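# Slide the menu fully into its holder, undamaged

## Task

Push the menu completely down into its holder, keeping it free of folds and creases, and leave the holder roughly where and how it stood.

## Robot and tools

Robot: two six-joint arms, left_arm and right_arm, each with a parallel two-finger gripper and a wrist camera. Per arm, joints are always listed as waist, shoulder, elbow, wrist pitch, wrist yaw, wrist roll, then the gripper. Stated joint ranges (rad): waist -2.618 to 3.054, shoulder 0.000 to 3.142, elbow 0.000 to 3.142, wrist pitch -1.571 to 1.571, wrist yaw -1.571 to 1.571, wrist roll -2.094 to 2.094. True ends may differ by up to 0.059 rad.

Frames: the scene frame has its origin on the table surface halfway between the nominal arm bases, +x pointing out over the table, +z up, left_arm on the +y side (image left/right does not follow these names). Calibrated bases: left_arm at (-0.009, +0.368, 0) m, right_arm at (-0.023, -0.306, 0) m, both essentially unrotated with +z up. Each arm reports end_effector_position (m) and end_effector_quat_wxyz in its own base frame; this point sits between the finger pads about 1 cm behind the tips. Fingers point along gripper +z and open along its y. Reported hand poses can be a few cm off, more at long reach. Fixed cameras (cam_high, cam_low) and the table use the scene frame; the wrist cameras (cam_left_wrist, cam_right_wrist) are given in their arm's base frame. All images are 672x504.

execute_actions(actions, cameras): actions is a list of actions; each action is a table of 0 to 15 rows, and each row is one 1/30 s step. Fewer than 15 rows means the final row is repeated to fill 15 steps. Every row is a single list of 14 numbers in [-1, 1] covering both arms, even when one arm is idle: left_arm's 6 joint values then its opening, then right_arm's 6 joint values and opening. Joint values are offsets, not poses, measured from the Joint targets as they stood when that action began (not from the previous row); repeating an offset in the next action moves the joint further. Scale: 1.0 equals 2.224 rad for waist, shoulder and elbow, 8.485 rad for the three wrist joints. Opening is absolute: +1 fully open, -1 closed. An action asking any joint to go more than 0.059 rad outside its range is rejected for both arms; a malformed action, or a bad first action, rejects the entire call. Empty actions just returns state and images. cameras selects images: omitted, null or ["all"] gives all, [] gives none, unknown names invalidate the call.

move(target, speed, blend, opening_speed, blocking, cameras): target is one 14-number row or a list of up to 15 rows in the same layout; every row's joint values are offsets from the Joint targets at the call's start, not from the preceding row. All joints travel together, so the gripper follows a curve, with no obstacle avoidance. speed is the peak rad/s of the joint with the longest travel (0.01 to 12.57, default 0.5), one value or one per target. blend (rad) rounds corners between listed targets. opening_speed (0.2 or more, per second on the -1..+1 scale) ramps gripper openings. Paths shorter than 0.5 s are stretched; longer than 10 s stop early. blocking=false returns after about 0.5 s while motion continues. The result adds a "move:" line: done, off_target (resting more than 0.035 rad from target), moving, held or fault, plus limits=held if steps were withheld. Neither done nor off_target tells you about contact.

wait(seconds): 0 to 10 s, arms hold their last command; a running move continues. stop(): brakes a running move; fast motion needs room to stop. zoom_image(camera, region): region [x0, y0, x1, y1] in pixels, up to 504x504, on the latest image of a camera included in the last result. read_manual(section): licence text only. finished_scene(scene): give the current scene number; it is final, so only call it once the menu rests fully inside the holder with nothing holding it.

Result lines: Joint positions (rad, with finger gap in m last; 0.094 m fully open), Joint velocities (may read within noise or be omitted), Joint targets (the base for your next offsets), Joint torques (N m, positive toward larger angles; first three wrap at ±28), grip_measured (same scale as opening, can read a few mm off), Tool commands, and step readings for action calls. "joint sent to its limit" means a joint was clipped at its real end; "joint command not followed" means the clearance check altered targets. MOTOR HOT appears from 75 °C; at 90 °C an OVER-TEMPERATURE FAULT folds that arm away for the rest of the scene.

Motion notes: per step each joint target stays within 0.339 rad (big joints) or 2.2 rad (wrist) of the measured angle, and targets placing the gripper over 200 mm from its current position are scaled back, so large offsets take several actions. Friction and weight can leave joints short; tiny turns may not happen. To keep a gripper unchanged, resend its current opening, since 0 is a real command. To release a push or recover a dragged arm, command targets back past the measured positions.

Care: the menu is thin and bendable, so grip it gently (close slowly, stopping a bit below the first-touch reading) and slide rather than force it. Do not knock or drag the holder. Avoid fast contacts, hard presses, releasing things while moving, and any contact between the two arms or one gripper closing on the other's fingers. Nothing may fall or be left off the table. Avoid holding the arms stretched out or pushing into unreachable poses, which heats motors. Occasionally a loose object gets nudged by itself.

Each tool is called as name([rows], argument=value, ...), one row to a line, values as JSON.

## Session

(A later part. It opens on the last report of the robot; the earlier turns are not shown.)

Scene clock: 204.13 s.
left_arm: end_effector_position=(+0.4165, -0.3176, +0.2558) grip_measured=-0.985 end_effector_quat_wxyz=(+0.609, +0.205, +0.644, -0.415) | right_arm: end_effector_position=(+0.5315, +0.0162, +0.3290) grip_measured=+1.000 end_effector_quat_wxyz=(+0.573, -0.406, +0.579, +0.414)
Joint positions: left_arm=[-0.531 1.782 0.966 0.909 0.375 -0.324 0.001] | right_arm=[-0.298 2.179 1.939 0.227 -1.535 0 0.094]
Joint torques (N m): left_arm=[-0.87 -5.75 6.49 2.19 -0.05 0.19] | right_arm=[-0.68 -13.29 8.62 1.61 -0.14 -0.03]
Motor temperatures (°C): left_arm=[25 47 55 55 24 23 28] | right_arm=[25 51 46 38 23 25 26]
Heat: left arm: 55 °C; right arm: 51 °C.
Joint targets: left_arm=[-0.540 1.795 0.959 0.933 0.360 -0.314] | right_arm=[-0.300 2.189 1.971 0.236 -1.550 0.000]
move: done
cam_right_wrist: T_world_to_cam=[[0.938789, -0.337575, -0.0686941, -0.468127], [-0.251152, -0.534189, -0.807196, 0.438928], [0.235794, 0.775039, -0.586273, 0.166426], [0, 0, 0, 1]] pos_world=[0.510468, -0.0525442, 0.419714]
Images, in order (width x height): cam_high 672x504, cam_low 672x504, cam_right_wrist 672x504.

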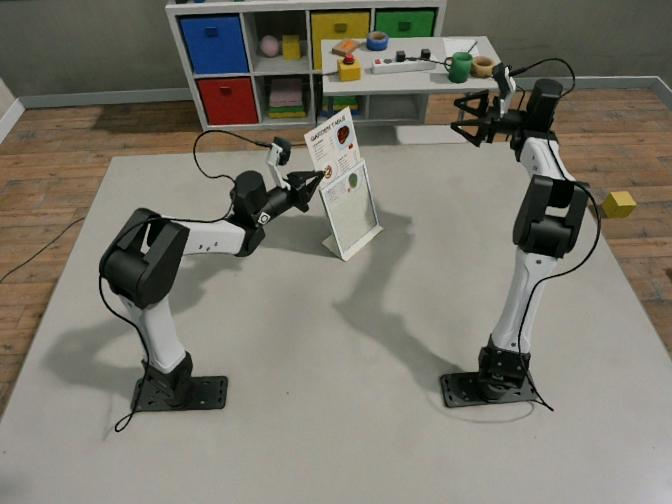

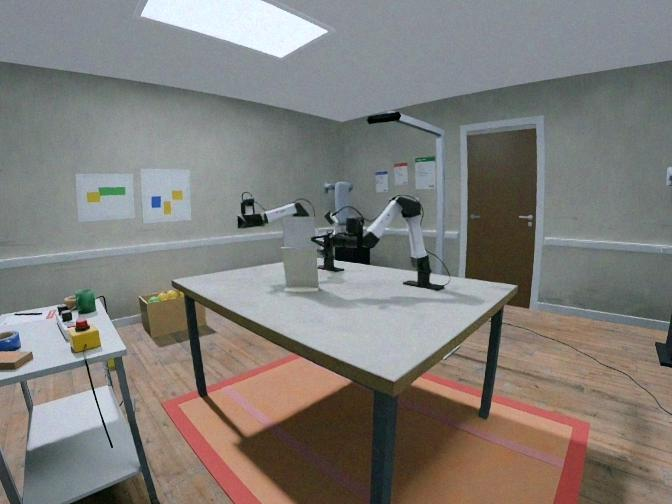

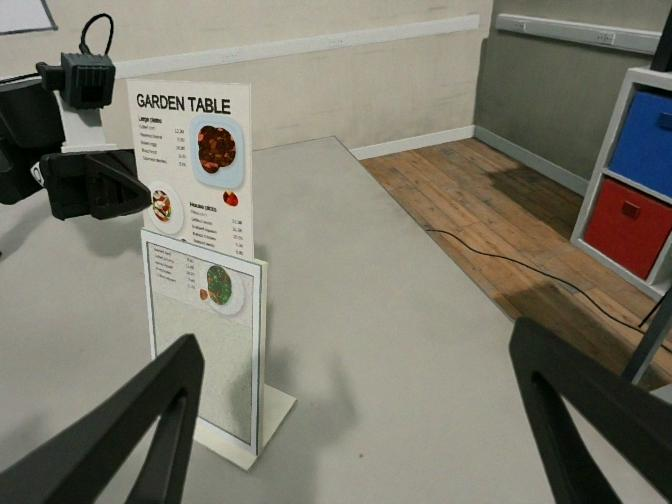

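move(target=[0,0,0,0,0,0,-0.6,0,0,0,0,0,0,1], opening_speed=0.2, cameras=["cam_right_wrist","cam_high","cam_left_wrist","cam_low"])

Scene clock: 210.03 s.
left_arm: end_effector_position=(+0.4165, -0.3174, +0.2569) grip_measured=-0.602 end_effector_quat_wxyz=(+0.611, +0.205, +0.642, -0.415) | right_arm: end_effector_position=(+0.5315, +0.0162, +0.3290) grip_measured=+1.000 end_effector_quat_wxyz=(+0.573, -0.406, +0.579, +0.414)
Joint positions: left_arm=[-0.531 1.782 0.966 0.914 0.374 -0.324 0.019] | right_arm=[-0.298 2.179 1.939 0.227 -1.535 0 0.094]
Joint torques (N m): left_arm=[-0.83 -5.75 6.53 2.16 -0.05 0.19] | right_arm=[-0.66 -13.29 8.61 1.61 -0.14 -0.02]
Motor temperatures (°C): left_arm=[25 47 54 55 24 23 28] | right_arm=[25 51 46 38 23 25 26]
Heat: left arm: 55 °C; right arm: 51 °C.
Joint targets: left_arm=[-0.540 1.795 0.959 0.933 0.360 -0.314] | right_arm=[-0.300 2.189 1.971 0.236 -1.550 0.000]
move: done
cam_left_wrist: T_world_to_cam=[[-0.790297, -0.570949, 0.222368, 0.0919245], [-0.449649, 0.293888, -0.843472, 0.529937], [0.416229, -0.766581, -0.488986, -0.181306], [0, 0, 0, 1]] pos_world=[0.386398, -0.242244, 0.33789]
cam_right_wrist: T_world_to_cam=[[0.938789, -0.337575, -0.0686941, -0.468127], [-0.251152, -0.534189, -0.807196, 0.438928], [0.235794, 0.775039, -0.586273, 0.166426], [0, 0, 0, 1]] pos_world=[0.510468, -0.0525442, 0.419714]

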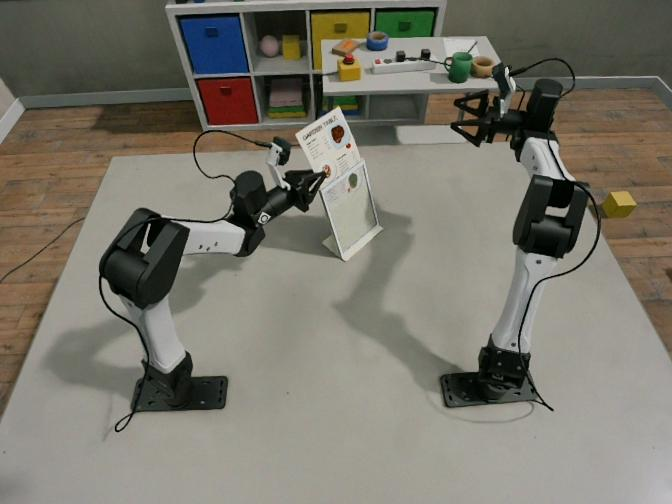

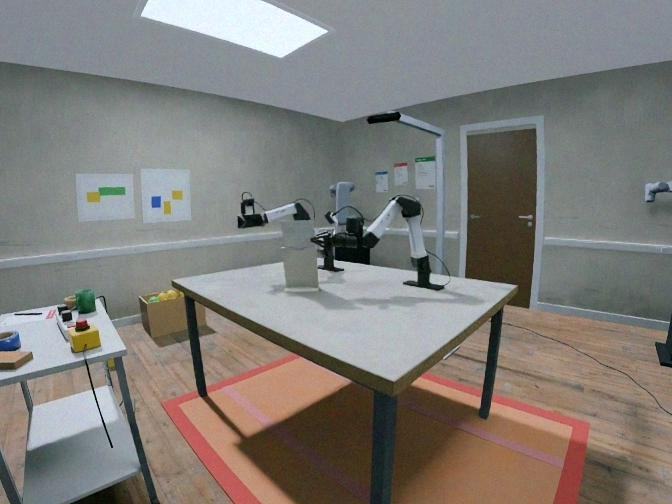

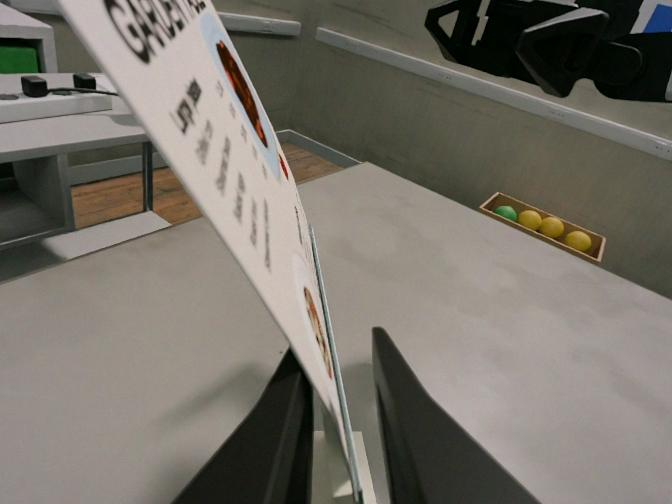

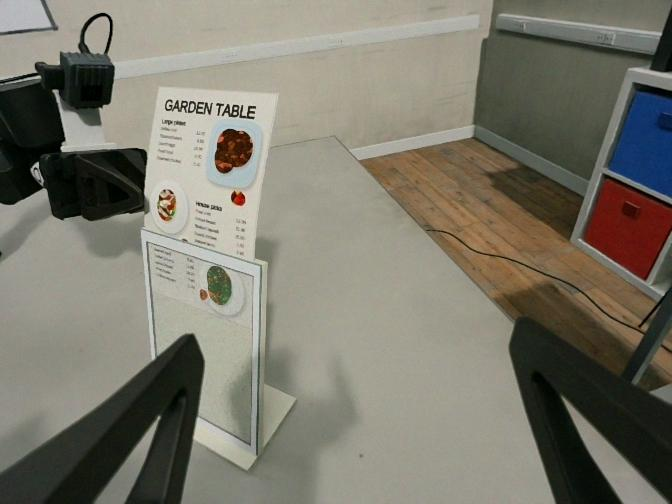

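move([
  [0.0135,0,0,0,0.0053,-0.0035,-0.45,0,0,0,0,0,0,1],
  [0.0346,-0.0414,0.071,-0.0238,0.0107,-0.009,-0.45,0,0,0,0,0,0,1],
], speed=0.12, opening_speed=0.2, cameras=["cam_right_wrist","cam_high","cam_left_wrist"])

Scene clock: 220.77 s.
left_arm: end_effector_position=(+0.4333, -0.3021, +0.2991) grip_measured=-0.452 end_effector_quat_wxyz=(+0.601, +0.190, +0.646, -0.431) | right_arm: end_effector_position=(+0.5315, +0.0162, +0.3290) grip_measured=+1.000 end_effector_quat_wxyz=(+0.573, -0.406, +0.579, +0.414)
Joint positions: left_arm=[-0.471 1.732 1.09 0.746 0.435 -0.38 0.026] | right_arm=[-0.298 2.179 1.939 0.227 -1.535 0 0.094]
Joint torques (N m): left_arm=[0.84 -8.96 10 1.81 0.3 -0.03] | right_arm=[-0.65 -13.29 8.64 1.61 -0.14 -0.02]
Heat: left arm: 54 °C; right arm: 51 °C.
Joint targets: left_arm=[-0.463 1.703 1.116 0.731 0.451 -0.391] | right_arm=[-0.300 2.189 1.971 0.236 -1.550 0.000]
move: done
cam_left_wrist: T_world_to_cam=[[-0.784986, -0.55794, 0.269259, 0.0922688], [-0.47835, 0.269687, -0.835733, 0.57134], [0.393673, -0.784839, -0.478591, -0.154763], [0, 0, 0, 1]] pos_world=[0.406656, -0.224066, 0.378576]
cam_right_wrist: T_world_to_cam=[[0.938789, -0.337575, -0.0686941, -0.468127], [-0.251152, -0.534189, -0.807196, 0.438928], [0.235794, 0.775039, -0.586273, 0.166426], [0, 0, 0, 1]] pos_world=[0.510468, -0.0525442, 0.419714]
Images, in order (width x height): cam_high 672x504, cam_left_wrist 672x504, cam_right_wrist 672x504.

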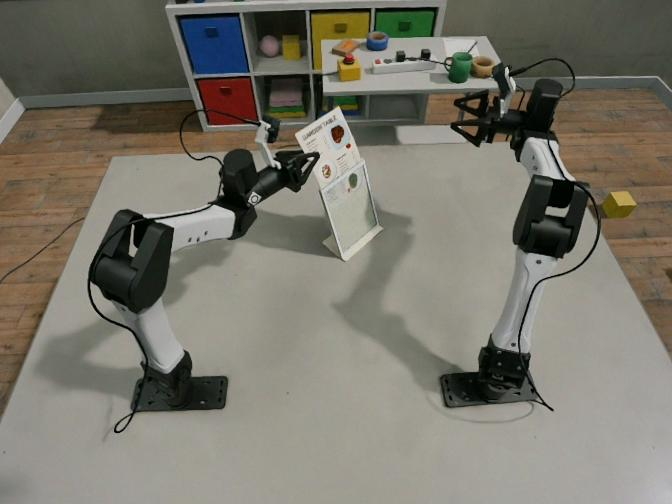

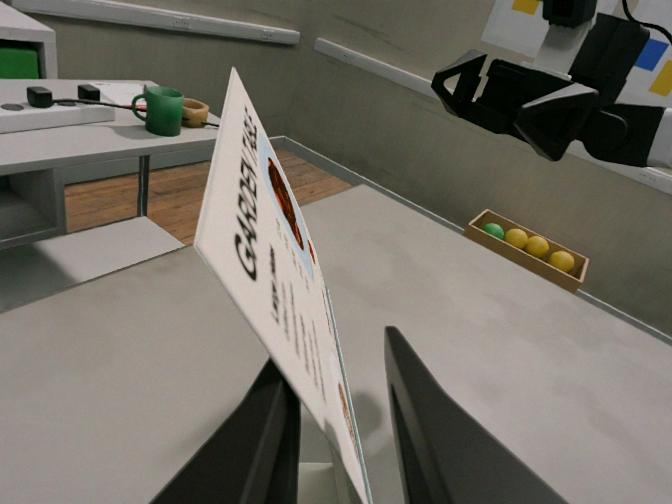

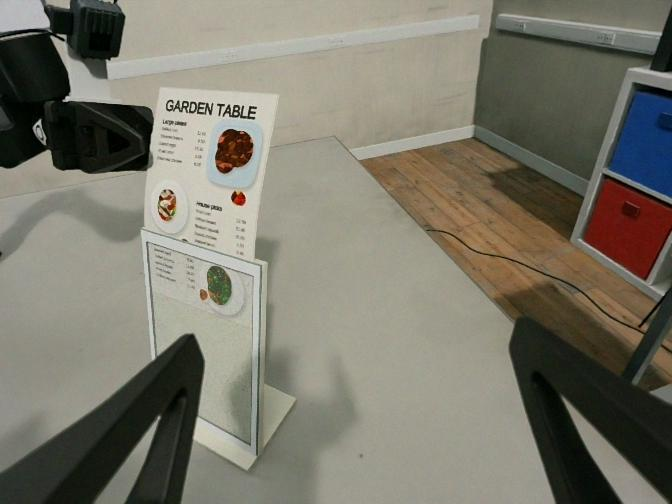

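move([
  [0,0.0301,0.0162,-0.0006,0,-0.0082,-0.45,0,0,0,0,0,0,1],
  [0,0.0301,0.0162,-0.0006,0,-0.0082,-1,0,0,0,0,0,0,1],
], speed=0.12, opening_speed=0.25, cameras=["cam_right_wrist","cam_high","cam_left_wrist"])

Scene clock: 228.07 s.
left_arm: end_effector_position=(+0.4399, -0.3057, +0.2994) grip_measured=-0.985 end_effector_quat_wxyz=(+0.585, +0.168, +0.652, -0.452) | right_arm: end_effector_position=(+0.5315, +0.0162, +0.3290) grip_measured=+1.000 end_effector_quat_wxyz=(+0.573, -0.406, +0.579, +0.414)
Joint positions: left_arm=[-0.471 1.759 1.124 0.738 0.437 -0.451 0.001] | right_arm=[-0.298 2.179 1.939 0.227 -1.535 0 0.094]
Joint torques (N m): left_arm=[0.84 -6.05 10.19 1.84 0.27 0.01] | right_arm=[-0.69 -13.29 8.62 1.61 -0.13 -0.03]
Heat: left arm: 54 °C; right arm: 51 °C.
Joint targets: left_arm=[-0.463 1.770 1.152 0.726 0.451 -0.460] | right_arm=[-0.300 2.189 1.971 0.236 -1.550 0.000]
move: done
cam_left_wrist: T_world_to_cam=[[-0.772322, -0.539076, 0.33603, 0.0755433], [-0.522544, 0.238359, -0.818616, 0.580466], [0.361201, -0.807826, -0.465781, -0.156538], [0, 0, 0, 1]] pos_world=[0.418205, -0.224091, 0.376882]
cam_right_wrist: T_world_to_cam=[[0.938789, -0.337575, -0.0686941, -0.468127], [-0.251152, -0.534189, -0.807196, 0.438928], [0.235794, 0.775039, -0.586273, 0.166426], [0, 0, 0, 1]] pos_world=[0.510468, -0.0525442, 0.419714]
Images, in order (width x height): cam_high 672x504, cam_left_wrist 672x504, cam_right_wrist 672x504.

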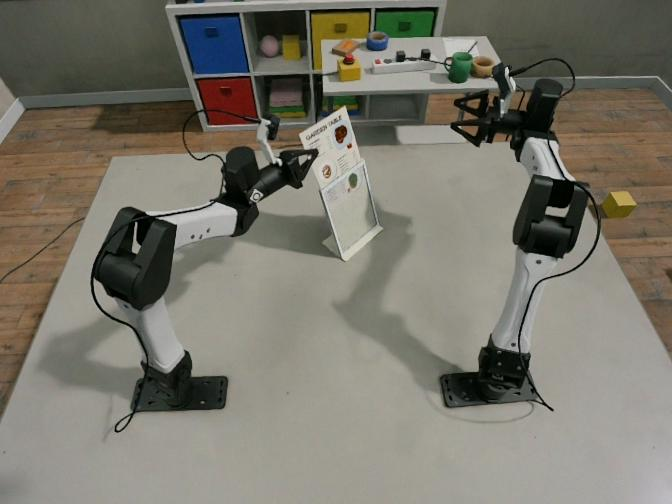

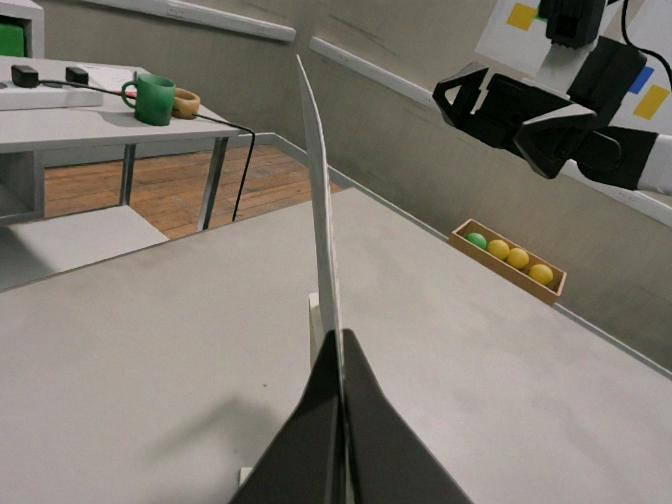

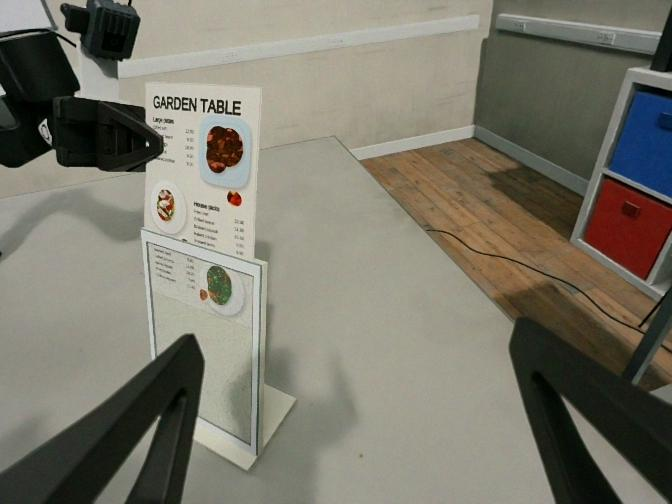

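move([
  [-0.009,0,-0.018,0.0014,-0.0035,0.0024,-1,0,0,0,0,0,0,1],
  [-0.0205,0.012,-0.045,0.0132,-0.0069,0.0083,-1,0,0,0,0,0,0,1],
  [-0.0333,0.0234,-0.0724,0.0248,-0.0103,0.0141,-1,0,0,0,0,0,0,1],
], speed=0.08, cameras=["cam_right_wrist","cam_high","cam_left_wrist"])

zoom_image(camera="cam_right_wrist", region=[80, 70, 300, 330])

Scene clock: 241.37 s.
left_arm: end_effector_position=(+0.4236, -0.3204, +0.2613) grip_measured=-0.985 end_effector_quat_wxyz=(+0.611, +0.197, +0.639, -0.425) | right_arm: end_effector_position=(+0.5315, +0.0162, +0.3290) grip_measured=+1.000 end_effector_quat_wxyz=(+0.573, -0.406, +0.579, +0.414)
Joint positions: left_arm=[-0.529 1.808 1.001 0.921 0.375 -0.351 0.001] | right_arm=[-0.298 2.179 1.939 0.227 -1.535 0 0.094]
Joint torques (N m): left_arm=[-0.81 -5.9 6.34 2.05 -0.06 0.2] | right_arm=[-0.68 -13.27 8.64 1.61 -0.13 -0.03]
Heat: left arm: 54 °C; right arm: 51 °C.
Joint targets: left_arm=[-0.537 1.822 0.992 0.936 0.364 -0.341] | right_arm=[-0.300 2.189 1.971 0.236 -1.550 0.000]
move: done
cam_left_wrist: T_world_to_cam=[[-0.789518, -0.563899, 0.24224, 0.0916007], [-0.455131, 0.273167, -0.847488, 0.534469], [0.411725, -0.779358, -0.472318, -0.190941], [0, 0, 0, 1]] pos_world=[0.394189, -0.243157, 0.340582]
cam_right_wrist: T_world_to_cam=[[0.938789, -0.337575, -0.0686941, -0.468127], [-0.251152, -0.534189, -0.807196, 0.438928], [0.235794, 0.775039, -0.586273, 0.166426], [0, 0, 0, 1]] pos_world=[0.510468, -0.0525442, 0.419714]
Images, in order (width x height): cam_high 672x504, cam_left_wrist 672x504, cam_right_wrist 672x504.

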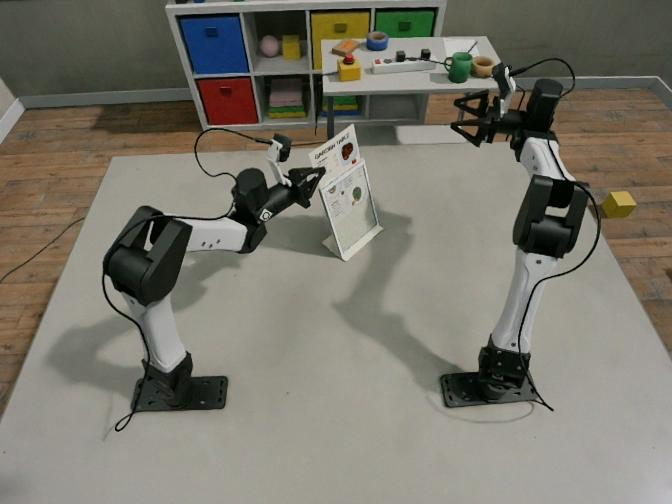

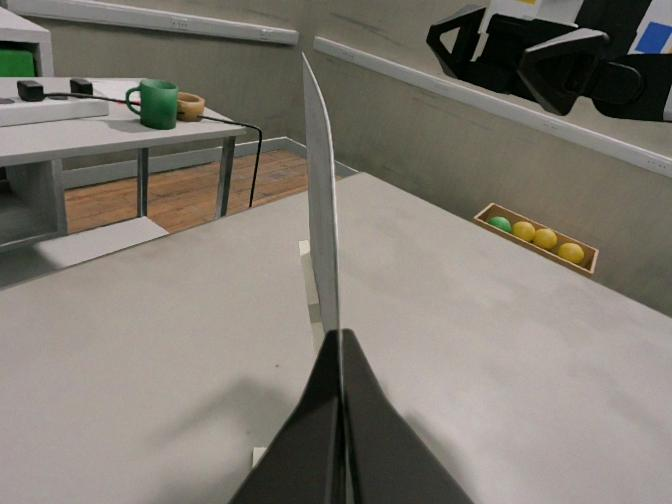

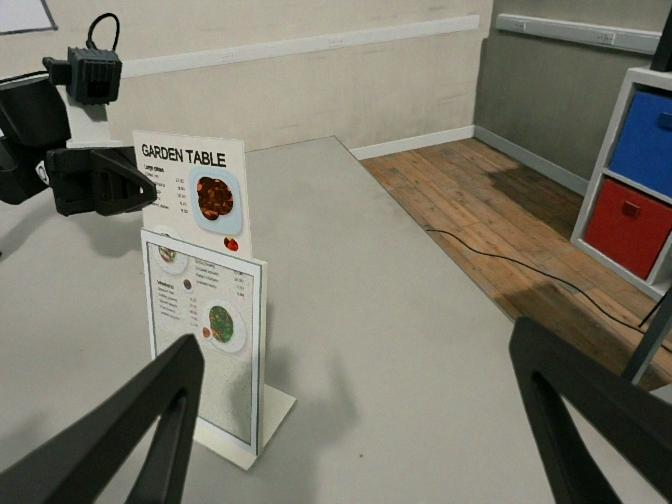

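Scaled by 1.938 (camera's finer frame: 960x720).

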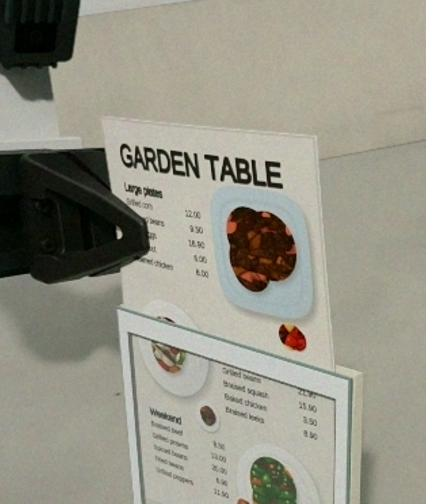

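move([
  [0,0,0,0,0,0,-0.5,0,0,0,0,0,0,1],
  [0.0112,0,0,0,0.0047,-0.0035,-0.5,0,0,0,0,0,0,1],
  [0.0265,-0.04,0.0607,-0.0207,0.0087,-0.007,-0.5,0,0,0,0,0,0,1],
], speed=0.12, opening_speed=0.25, cameras=["cam_right_wrist","cam_high","cam_left_wrist"])

Scene clock: 251.20 s.
left_arm: end_effector_position=(+0.4356, -0.3097, +0.2953) grip_measured=-0.502 end_effector_quat_wxyz=(+0.601, +0.187, +0.643, -0.436) | right_arm: end_effector_position=(+0.5315, +0.0162, +0.3290) grip_measured=+1.000 end_effector_quat_wxyz=(+0.573, -0.406, +0.579, +0.414)
Joint positions: left_arm=[-0.486 1.763 1.1 0.776 0.422 -0.39 0.023] | right_arm=[-0.298 2.179 1.939 0.227 -1.535 0 0.094]
Joint torques (N m): left_arm=[0.84 -9.21 9.92 1.81 0.27 0.01] | right_arm=[-0.66 -13.3 8.62 1.61 -0.13 -0.02]
Heat: left arm: 54 °C; right arm: 51 °C.
Joint targets: left_arm=[-0.478 1.733 1.127 0.760 0.437 -0.400] | right_arm=[-0.300 2.189 1.971 0.236 -1.550 0.000]
move: done
cam_left_wrist: T_world_to_cam=[[-0.786295, -0.553063, 0.275428, 0.0910385], [-0.477494, 0.261052, -0.838958, 0.569183], [0.392096, -0.791184, -0.469349, -0.167517], [0, 0, 0, 1]] pos_world=[0.409047, -0.230774, 0.373822]
cam_right_wrist: T_world_to_cam=[[0.938789, -0.337575, -0.0686941, -0.468127], [-0.251152, -0.534189, -0.807196, 0.438928], [0.235794, 0.775039, -0.586273, 0.166426], [0, 0, 0, 1]] pos_world=[0.510468, -0.0525442, 0.419714]
Images, in order (width x height): cam_high 672x504, cam_left_wrist 672x504, cam_right_wrist 672x504.

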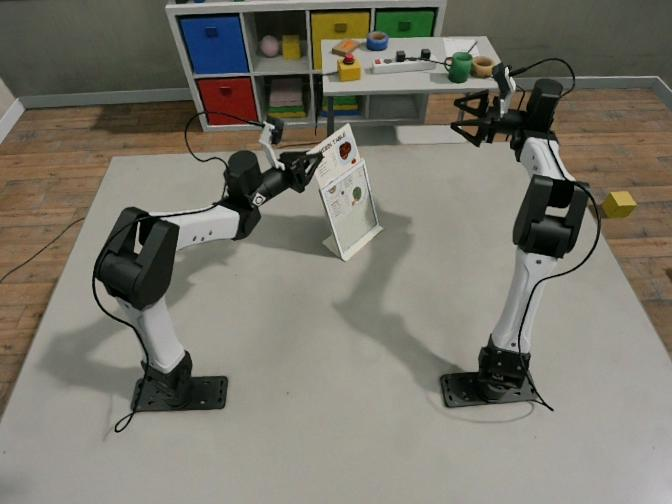

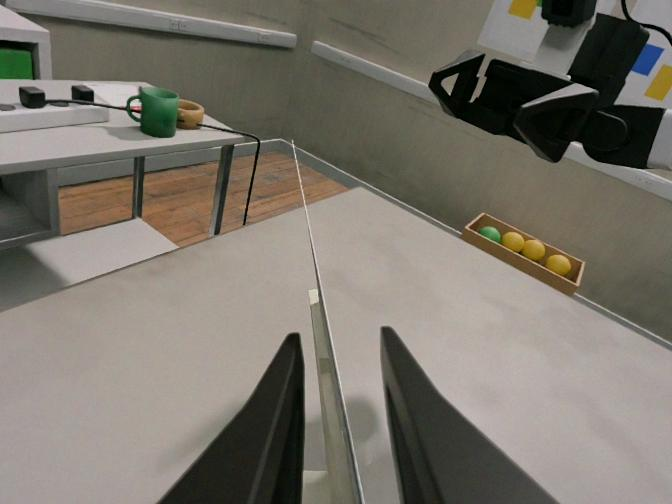

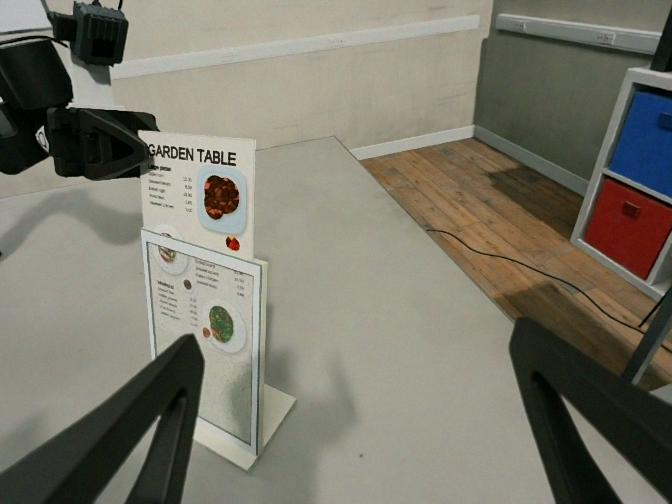

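move([
  [0,0,0,0,0,0,-1,0,0,0,0,0,0,1],
  [-0.0081,0.018,-0.0175,0.0015,-0.0029,0.0024,-1,0,0,0,0,0,0,1],
  [-0.0301,0.0454,-0.0728,0.0255,-0.0094,0.007,-1,0,0,0,0,0,0,1],
], speed=0.08, opening_speed=0.25, cameras=["cam_right_wrist","cam_high","cam_left_wrist"])

zoom_image(camera="cam_right_wrist", region=[80, 110, 300, 330])

Scene clock: 262.20 s.
left_arm: end_effector_position=(+0.4195, -0.3219, +0.2541) grip_measured=-0.985 end_effector_quat_wxyz=(+0.612, +0.197, +0.637, -0.426) | right_arm: end_effector_position=(+0.5315, +0.0162, +0.3290) grip_measured=+1.000 end_effector_quat_wxyz=(+0.573, -0.406, +0.579, +0.414)
Joint positions: left_arm=[-0.537 1.819 0.975 0.964 0.37 -0.351 0.001] | right_arm=[-0.298 2.179 1.939 0.227 -1.535 0 0.094]
Joint torques (N m): left_arm=[-0.81 -5.79 6.08 2.14 -0.03 0.2] | right_arm=[-0.66 -13.29 8.64 1.61 -0.13 -0.03]
Heat: left arm: 54 °C; right arm: 51 °C.
Joint targets: left_arm=[-0.545 1.833 0.965 0.977 0.358 -0.341] | right_arm=[-0.300 2.189 1.971 0.236 -1.550 0.000]
move: done
cam_left_wrist: T_world_to_cam=[[-0.792071, -0.560996, 0.24064, 0.0917531], [-0.450766, 0.271705, -0.850286, 0.525217], [0.411624, -0.781959, -0.468087, -0.195702], [0, 0, 0, 1]] pos_world=[0.38998, -0.244262, 0.3329]
cam_right_wrist: T_world_to_cam=[[0.938789, -0.337575, -0.0686941, -0.468127], [-0.251152, -0.534189, -0.807196, 0.438928], [0.235794, 0.775039, -0.586273, 0.166426], [0, 0, 0, 1]] pos_world=[0.510468, -0.0525442, 0.419714]
Images, in order (width x height): cam_high 672x504, cam_left_wrist 672x504, cam_right_wrist 672x504.

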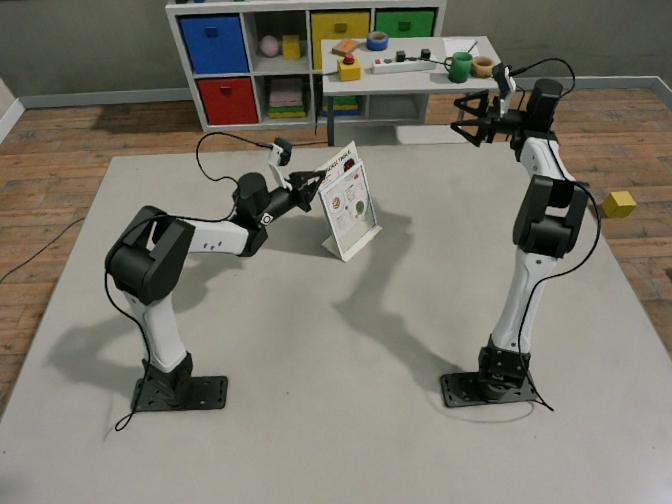

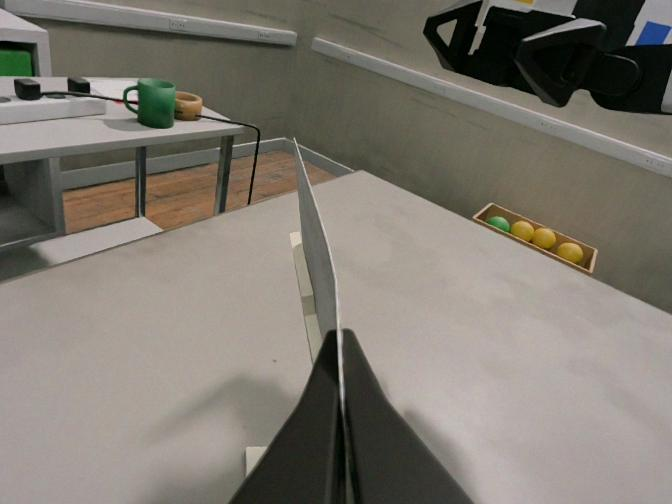

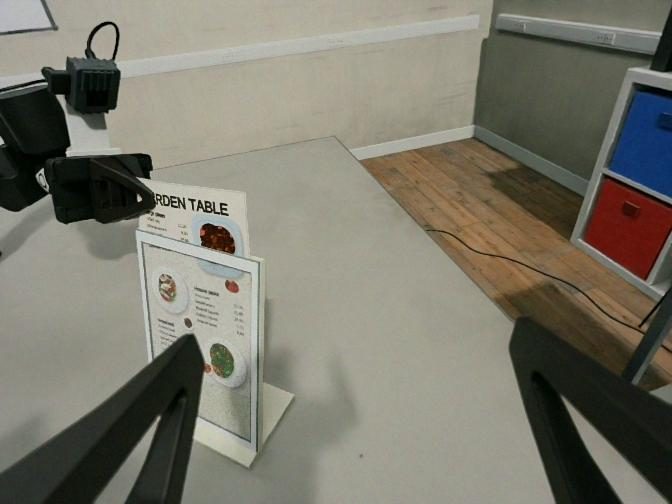

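Scaled by 2.291 (camera's finer frame: 960x720).

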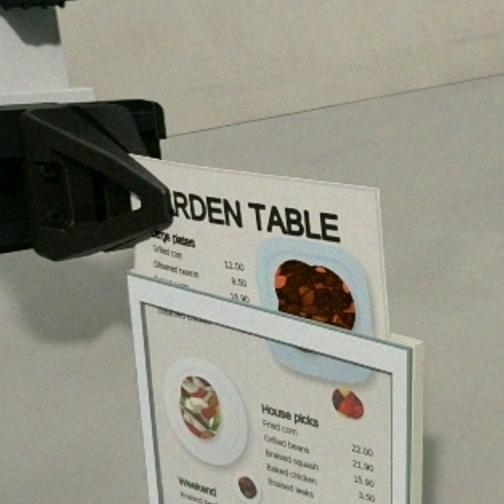

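move([
  [0,0,0,0,0,0,-0.4,0,0,0,0,0,0,1],
  [0.0202,-0.0773,-0.0549,-0.0047,0.0053,0,-0.4,0,0,0,0,0,0,1],
  [0.0202,-0.1619,0.2235,-0.1138,0.0053,0.0177,-0.4,0,0,0,0,0,0,1],
  [0.0112,0.089,0.58,-0.2157,0.0083,0.035,-0.4,0,0,0,0,0,0,1],
], speed=[0.15,0.15,0.6,0.6], opening_speed=0.4)

zoom_image(camera="cam_right_wrist", region=[80, 50, 300, 330])

Scene clock: 293.40 s.
left_arm: end_effector_position=(+0.4457, -0.3281, +0.3239) grip_measured=-0.402 end_effector_quat_wxyz=(+0.375, +0.288, +0.829, -0.299) | right_arm: end_effector_position=(+0.5315, +0.0162, +0.3290) grip_measured=+1.000 end_effector_quat_wxyz=(+0.573, -0.406, +0.579, +0.414)
Joint positions: left_arm=[-0.51 2.02 2.228 -0.838 0.413 -0.054 0.028] | right_arm=[-0.298 2.179 1.939 0.227 -1.535 0 0.094]
Joint torques (N m): left_arm=[-1.01 -7.62 9.73 1.67 0.48 0.18] | right_arm=[-0.65 -13.3 8.62 1.61 -0.14 -0.02]
Heat: left arm: 54 °C; right arm: 52 °C.
Joint targets: left_arm=[-0.520 2.032 2.255 -0.853 0.428 -0.044] | right_arm=[-0.300 2.189 1.971 0.236 -1.550 0.000]
move: done
cam_left_wrist: T_world_to_cam=[[-0.74113, -0.626983, 0.24004, 0.0480221], [-0.668815, 0.658399, -0.345249, 0.65859], [0.0584235, -0.416417, -0.907295, 0.240993], [0, 0, 0, 1]] pos_world=[0.461986, -0.303152, 0.434502]
cam_right_wrist: T_world_to_cam=[[0.938789, -0.337575, -0.0686941, -0.468127], [-0.251152, -0.534189, -0.807196, 0.438928], [0.235794, 0.775039, -0.586273, 0.166426], [0, 0, 0, 1]] pos_world=[0.510468, -0.0525442, 0.419714]

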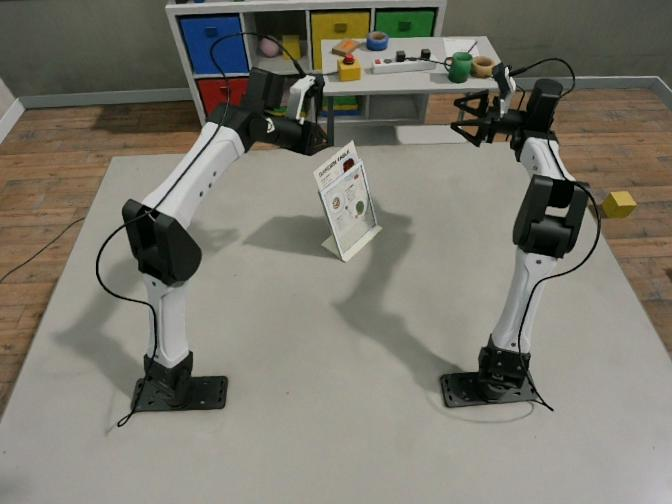

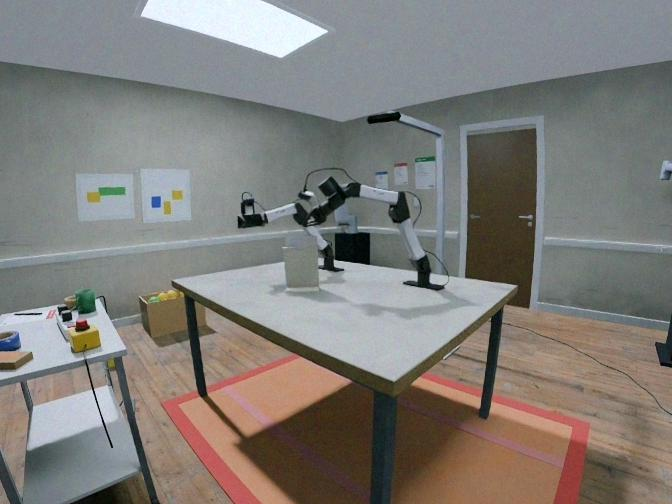

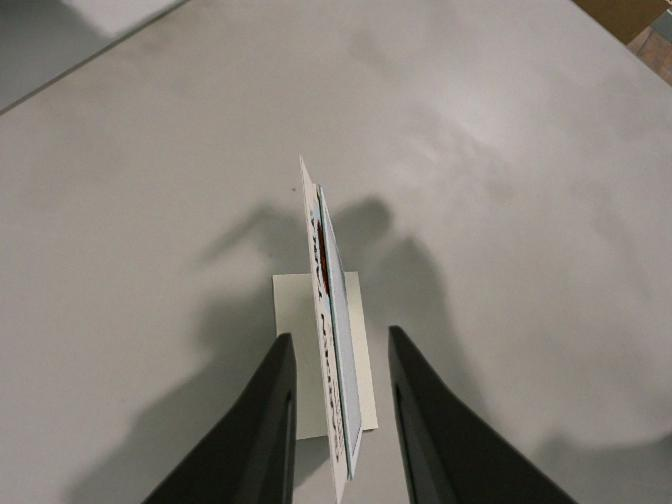

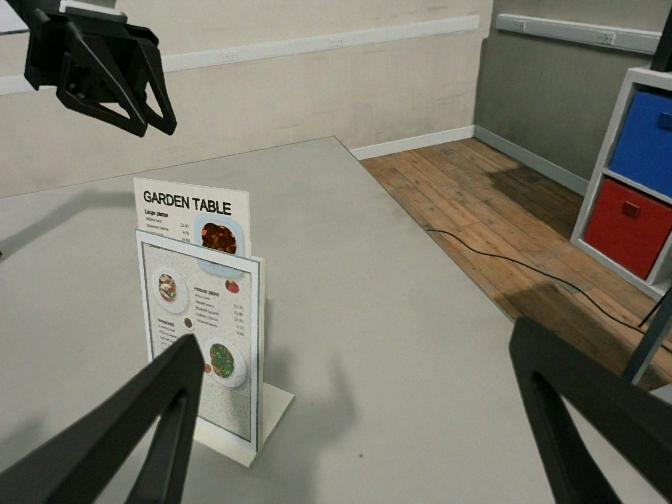

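Scaled by 1.800 (camera's finer frame: 960x720).

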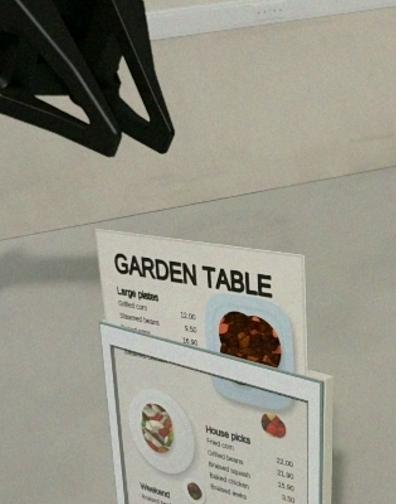

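move(target=[-0.0022,0.0261,-0.0256,0.0114,0.0018,0,-0.4,0,0,0,0,0,0,1], speed=0.15, cameras=["cam_left_wrist","cam_right_wrist","cam_high"])

zoom_image(camera="cam_right_wrist", region=[80, 50, 300, 330])

Scene clock: 299.83 s.
left_arm: end_effector_position=(+0.4580, -0.3422, +0.2947) grip_measured=-0.402 end_effector_quat_wxyz=(+0.363, +0.293, +0.831, -0.304) | right_arm: end_effector_position=(+0.5315, +0.0162, +0.3290) grip_measured=+1.000 end_effector_quat_wxyz=(+0.573, -0.406, +0.579, +0.414)
Joint positions: left_arm=[-0.517 2.078 2.204 -0.776 0.428 -0.053 0.028] | right_arm=[-0.298 2.179 1.939 0.227 -1.535 0 0.094]
Joint torques (N m): left_arm=[-0.8 -8.16 6.99 1.97 0.51 0.19] | right_arm=[-0.68 -13.27 8.62 1.61 -0.13 -0.02]
Heat: left arm: 54 °C; right arm: 52 °C.
Joint targets: left_arm=[-0.525 2.090 2.198 -0.757 0.443 -0.044] | right_arm=[-0.300 2.189 1.971 0.236 -1.550 0.000]
move: done
cam_left_wrist: T_world_to_cam=[[-0.747739, -0.613337, 0.254371, 0.058831], [-0.663266, 0.672017, -0.329351, 0.663472], [0.0310614, -0.414984, -0.909299, 0.221535], [0, 0, 0, 1]] pos_world=[0.477167, -0.317848, 0.404992]
cam_right_wrist: T_world_to_cam=[[0.938789, -0.337575, -0.0686941, -0.468127], [-0.251152, -0.534189, -0.807196, 0.438928], [0.235794, 0.775039, -0.586273, 0.166426], [0, 0, 0, 1]] pos_world=[0.510468, -0.0525442, 0.419714]
Images, in order (width x height): cam_high 672x504, cam_left_wrist 672x504, cam_right_wrist 672x504.

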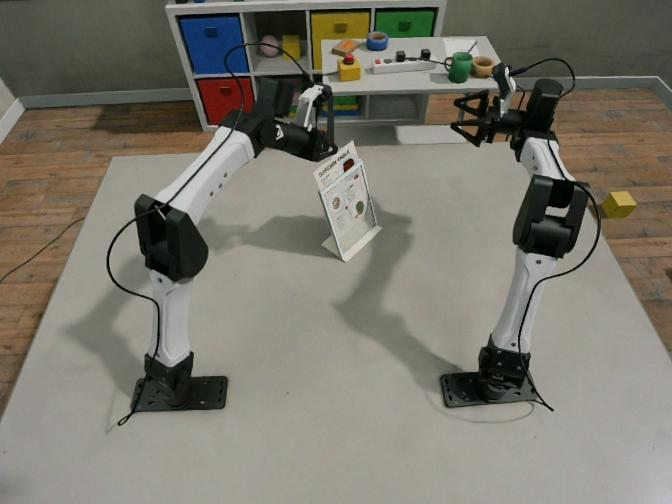

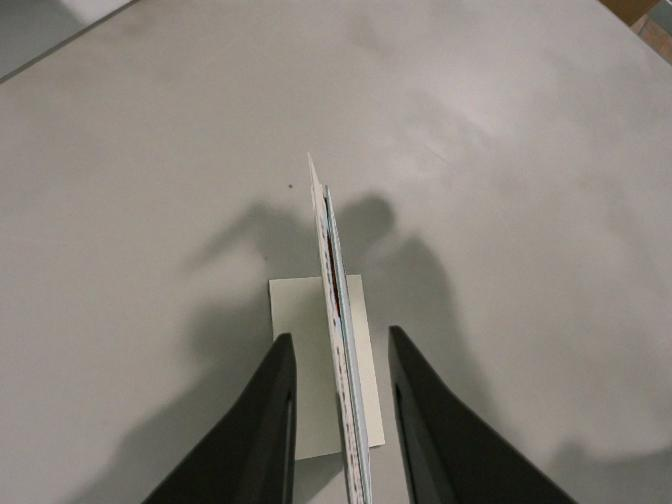

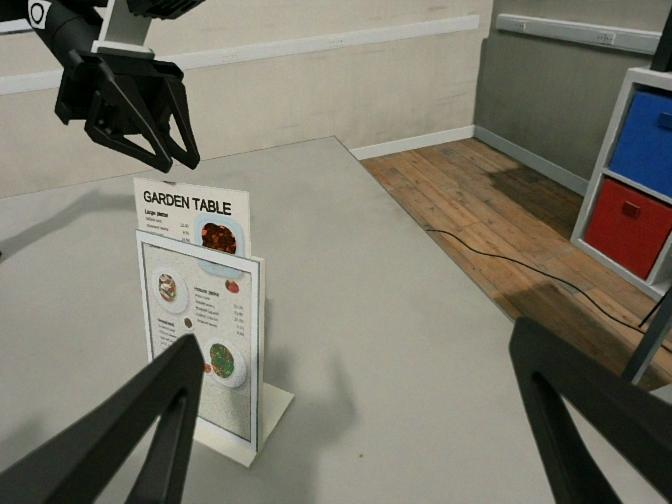

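Scaled by 1.800 (camera's finer frame: 960x720).

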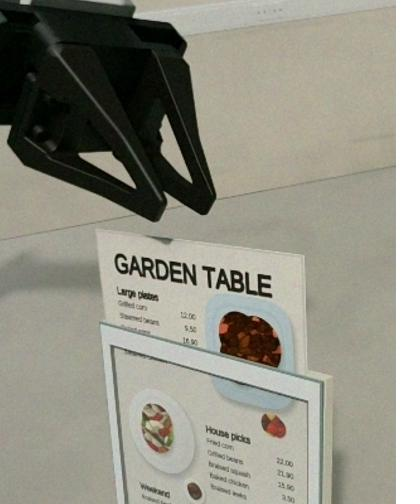

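move(target=[-0.0034,0.0045,-0.0409,0.0119,0,0,-0.4,0,0,0,0,0,0,1], speed=0.1, cameras=["cam_left_wrist","cam_right_wrist","cam_high"])

zoom_image(camera="cam_right_wrist", region=[80, 50, 300, 330])

Scene clock: 305.30 s.
left_arm: end_effector_position=(+0.4638, -0.3508, +0.2712) grip_measured=-0.402 end_effector_quat_wxyz=(+0.363, +0.297, +0.828, -0.307) | right_arm: end_effector_position=(+0.5315, +0.0162, +0.3290) grip_measured=+1.000 end_effector_quat_wxyz=(+0.573, -0.406, +0.579, +0.414)
Joint positions: left_arm=[-0.524 2.086 2.114 -0.675 0.429 -0.053 0.028] | right_arm=[-0.298 2.179 1.939 0.227 -1.535 0 0.094]
Joint torques (N m): left_arm=[-0.81 -8.14 7.06 2 0.48 0.19] | right_arm=[-0.68 -13.3 8.65 1.61 -0.13 -0.02]
Heat: left arm: 54 °C; right arm: 52 °C.
Joint targets: left_arm=[-0.532 2.100 2.107 -0.656 0.443 -0.044] | right_arm=[-0.300 2.189 1.971 0.236 -1.550 0.000]
move: done
cam_left_wrist: T_world_to_cam=[[-0.754068, -0.605871, 0.253577, 0.0696308], [-0.656107, 0.677182, -0.33309, 0.664875], [0.0300916, -0.417546, -0.908157, 0.195664], [0, 0, 0, 1]] pos_world=[0.482847, -0.326355, 0.3815]
cam_right_wrist: T_world_to_cam=[[0.938789, -0.337575, -0.0686941, -0.468127], [-0.251152, -0.534189, -0.807196, 0.438928], [0.235794, 0.775039, -0.586273, 0.166426], [0, 0, 0, 1]] pos_world=[0.510468, -0.0525442, 0.419714]
Images, in order (width x height): cam_high 672x504, cam_left_wrist 672x504, cam_right_wrist 672x504.

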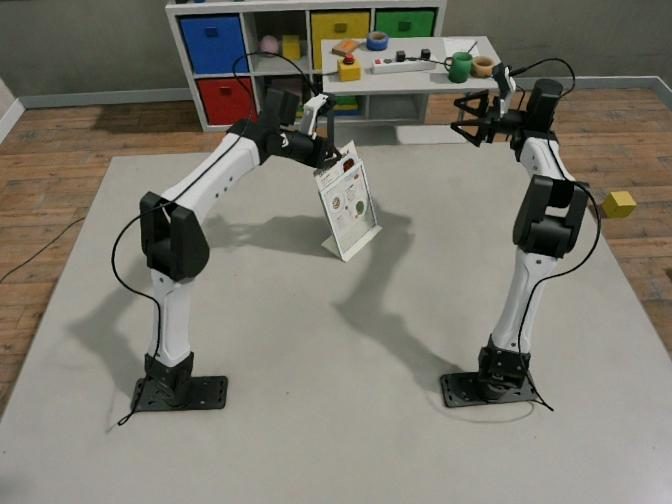

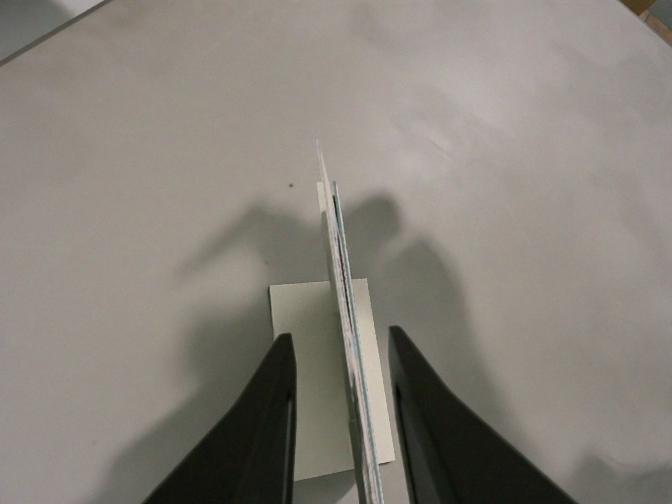

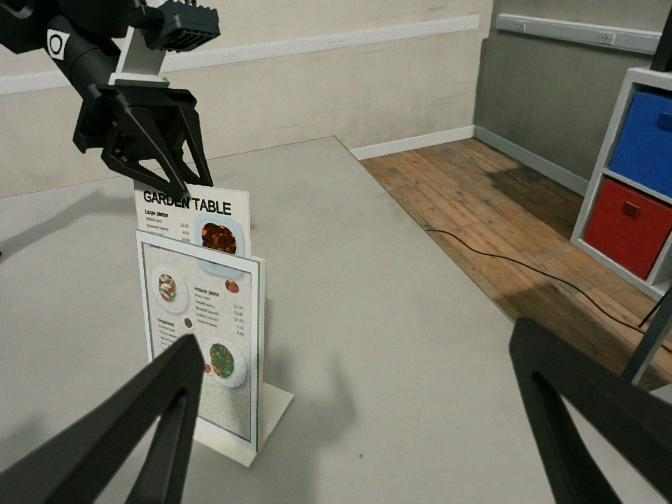

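Scaled by 1.800 (camera's finer frame: 960x720).

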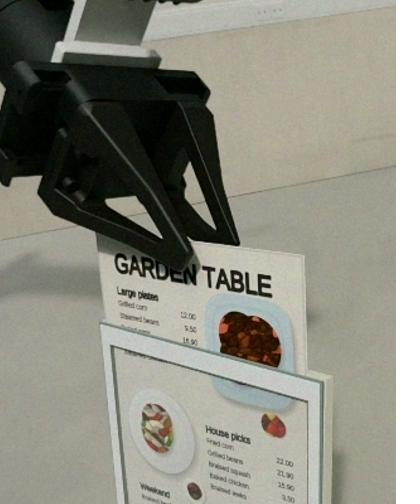

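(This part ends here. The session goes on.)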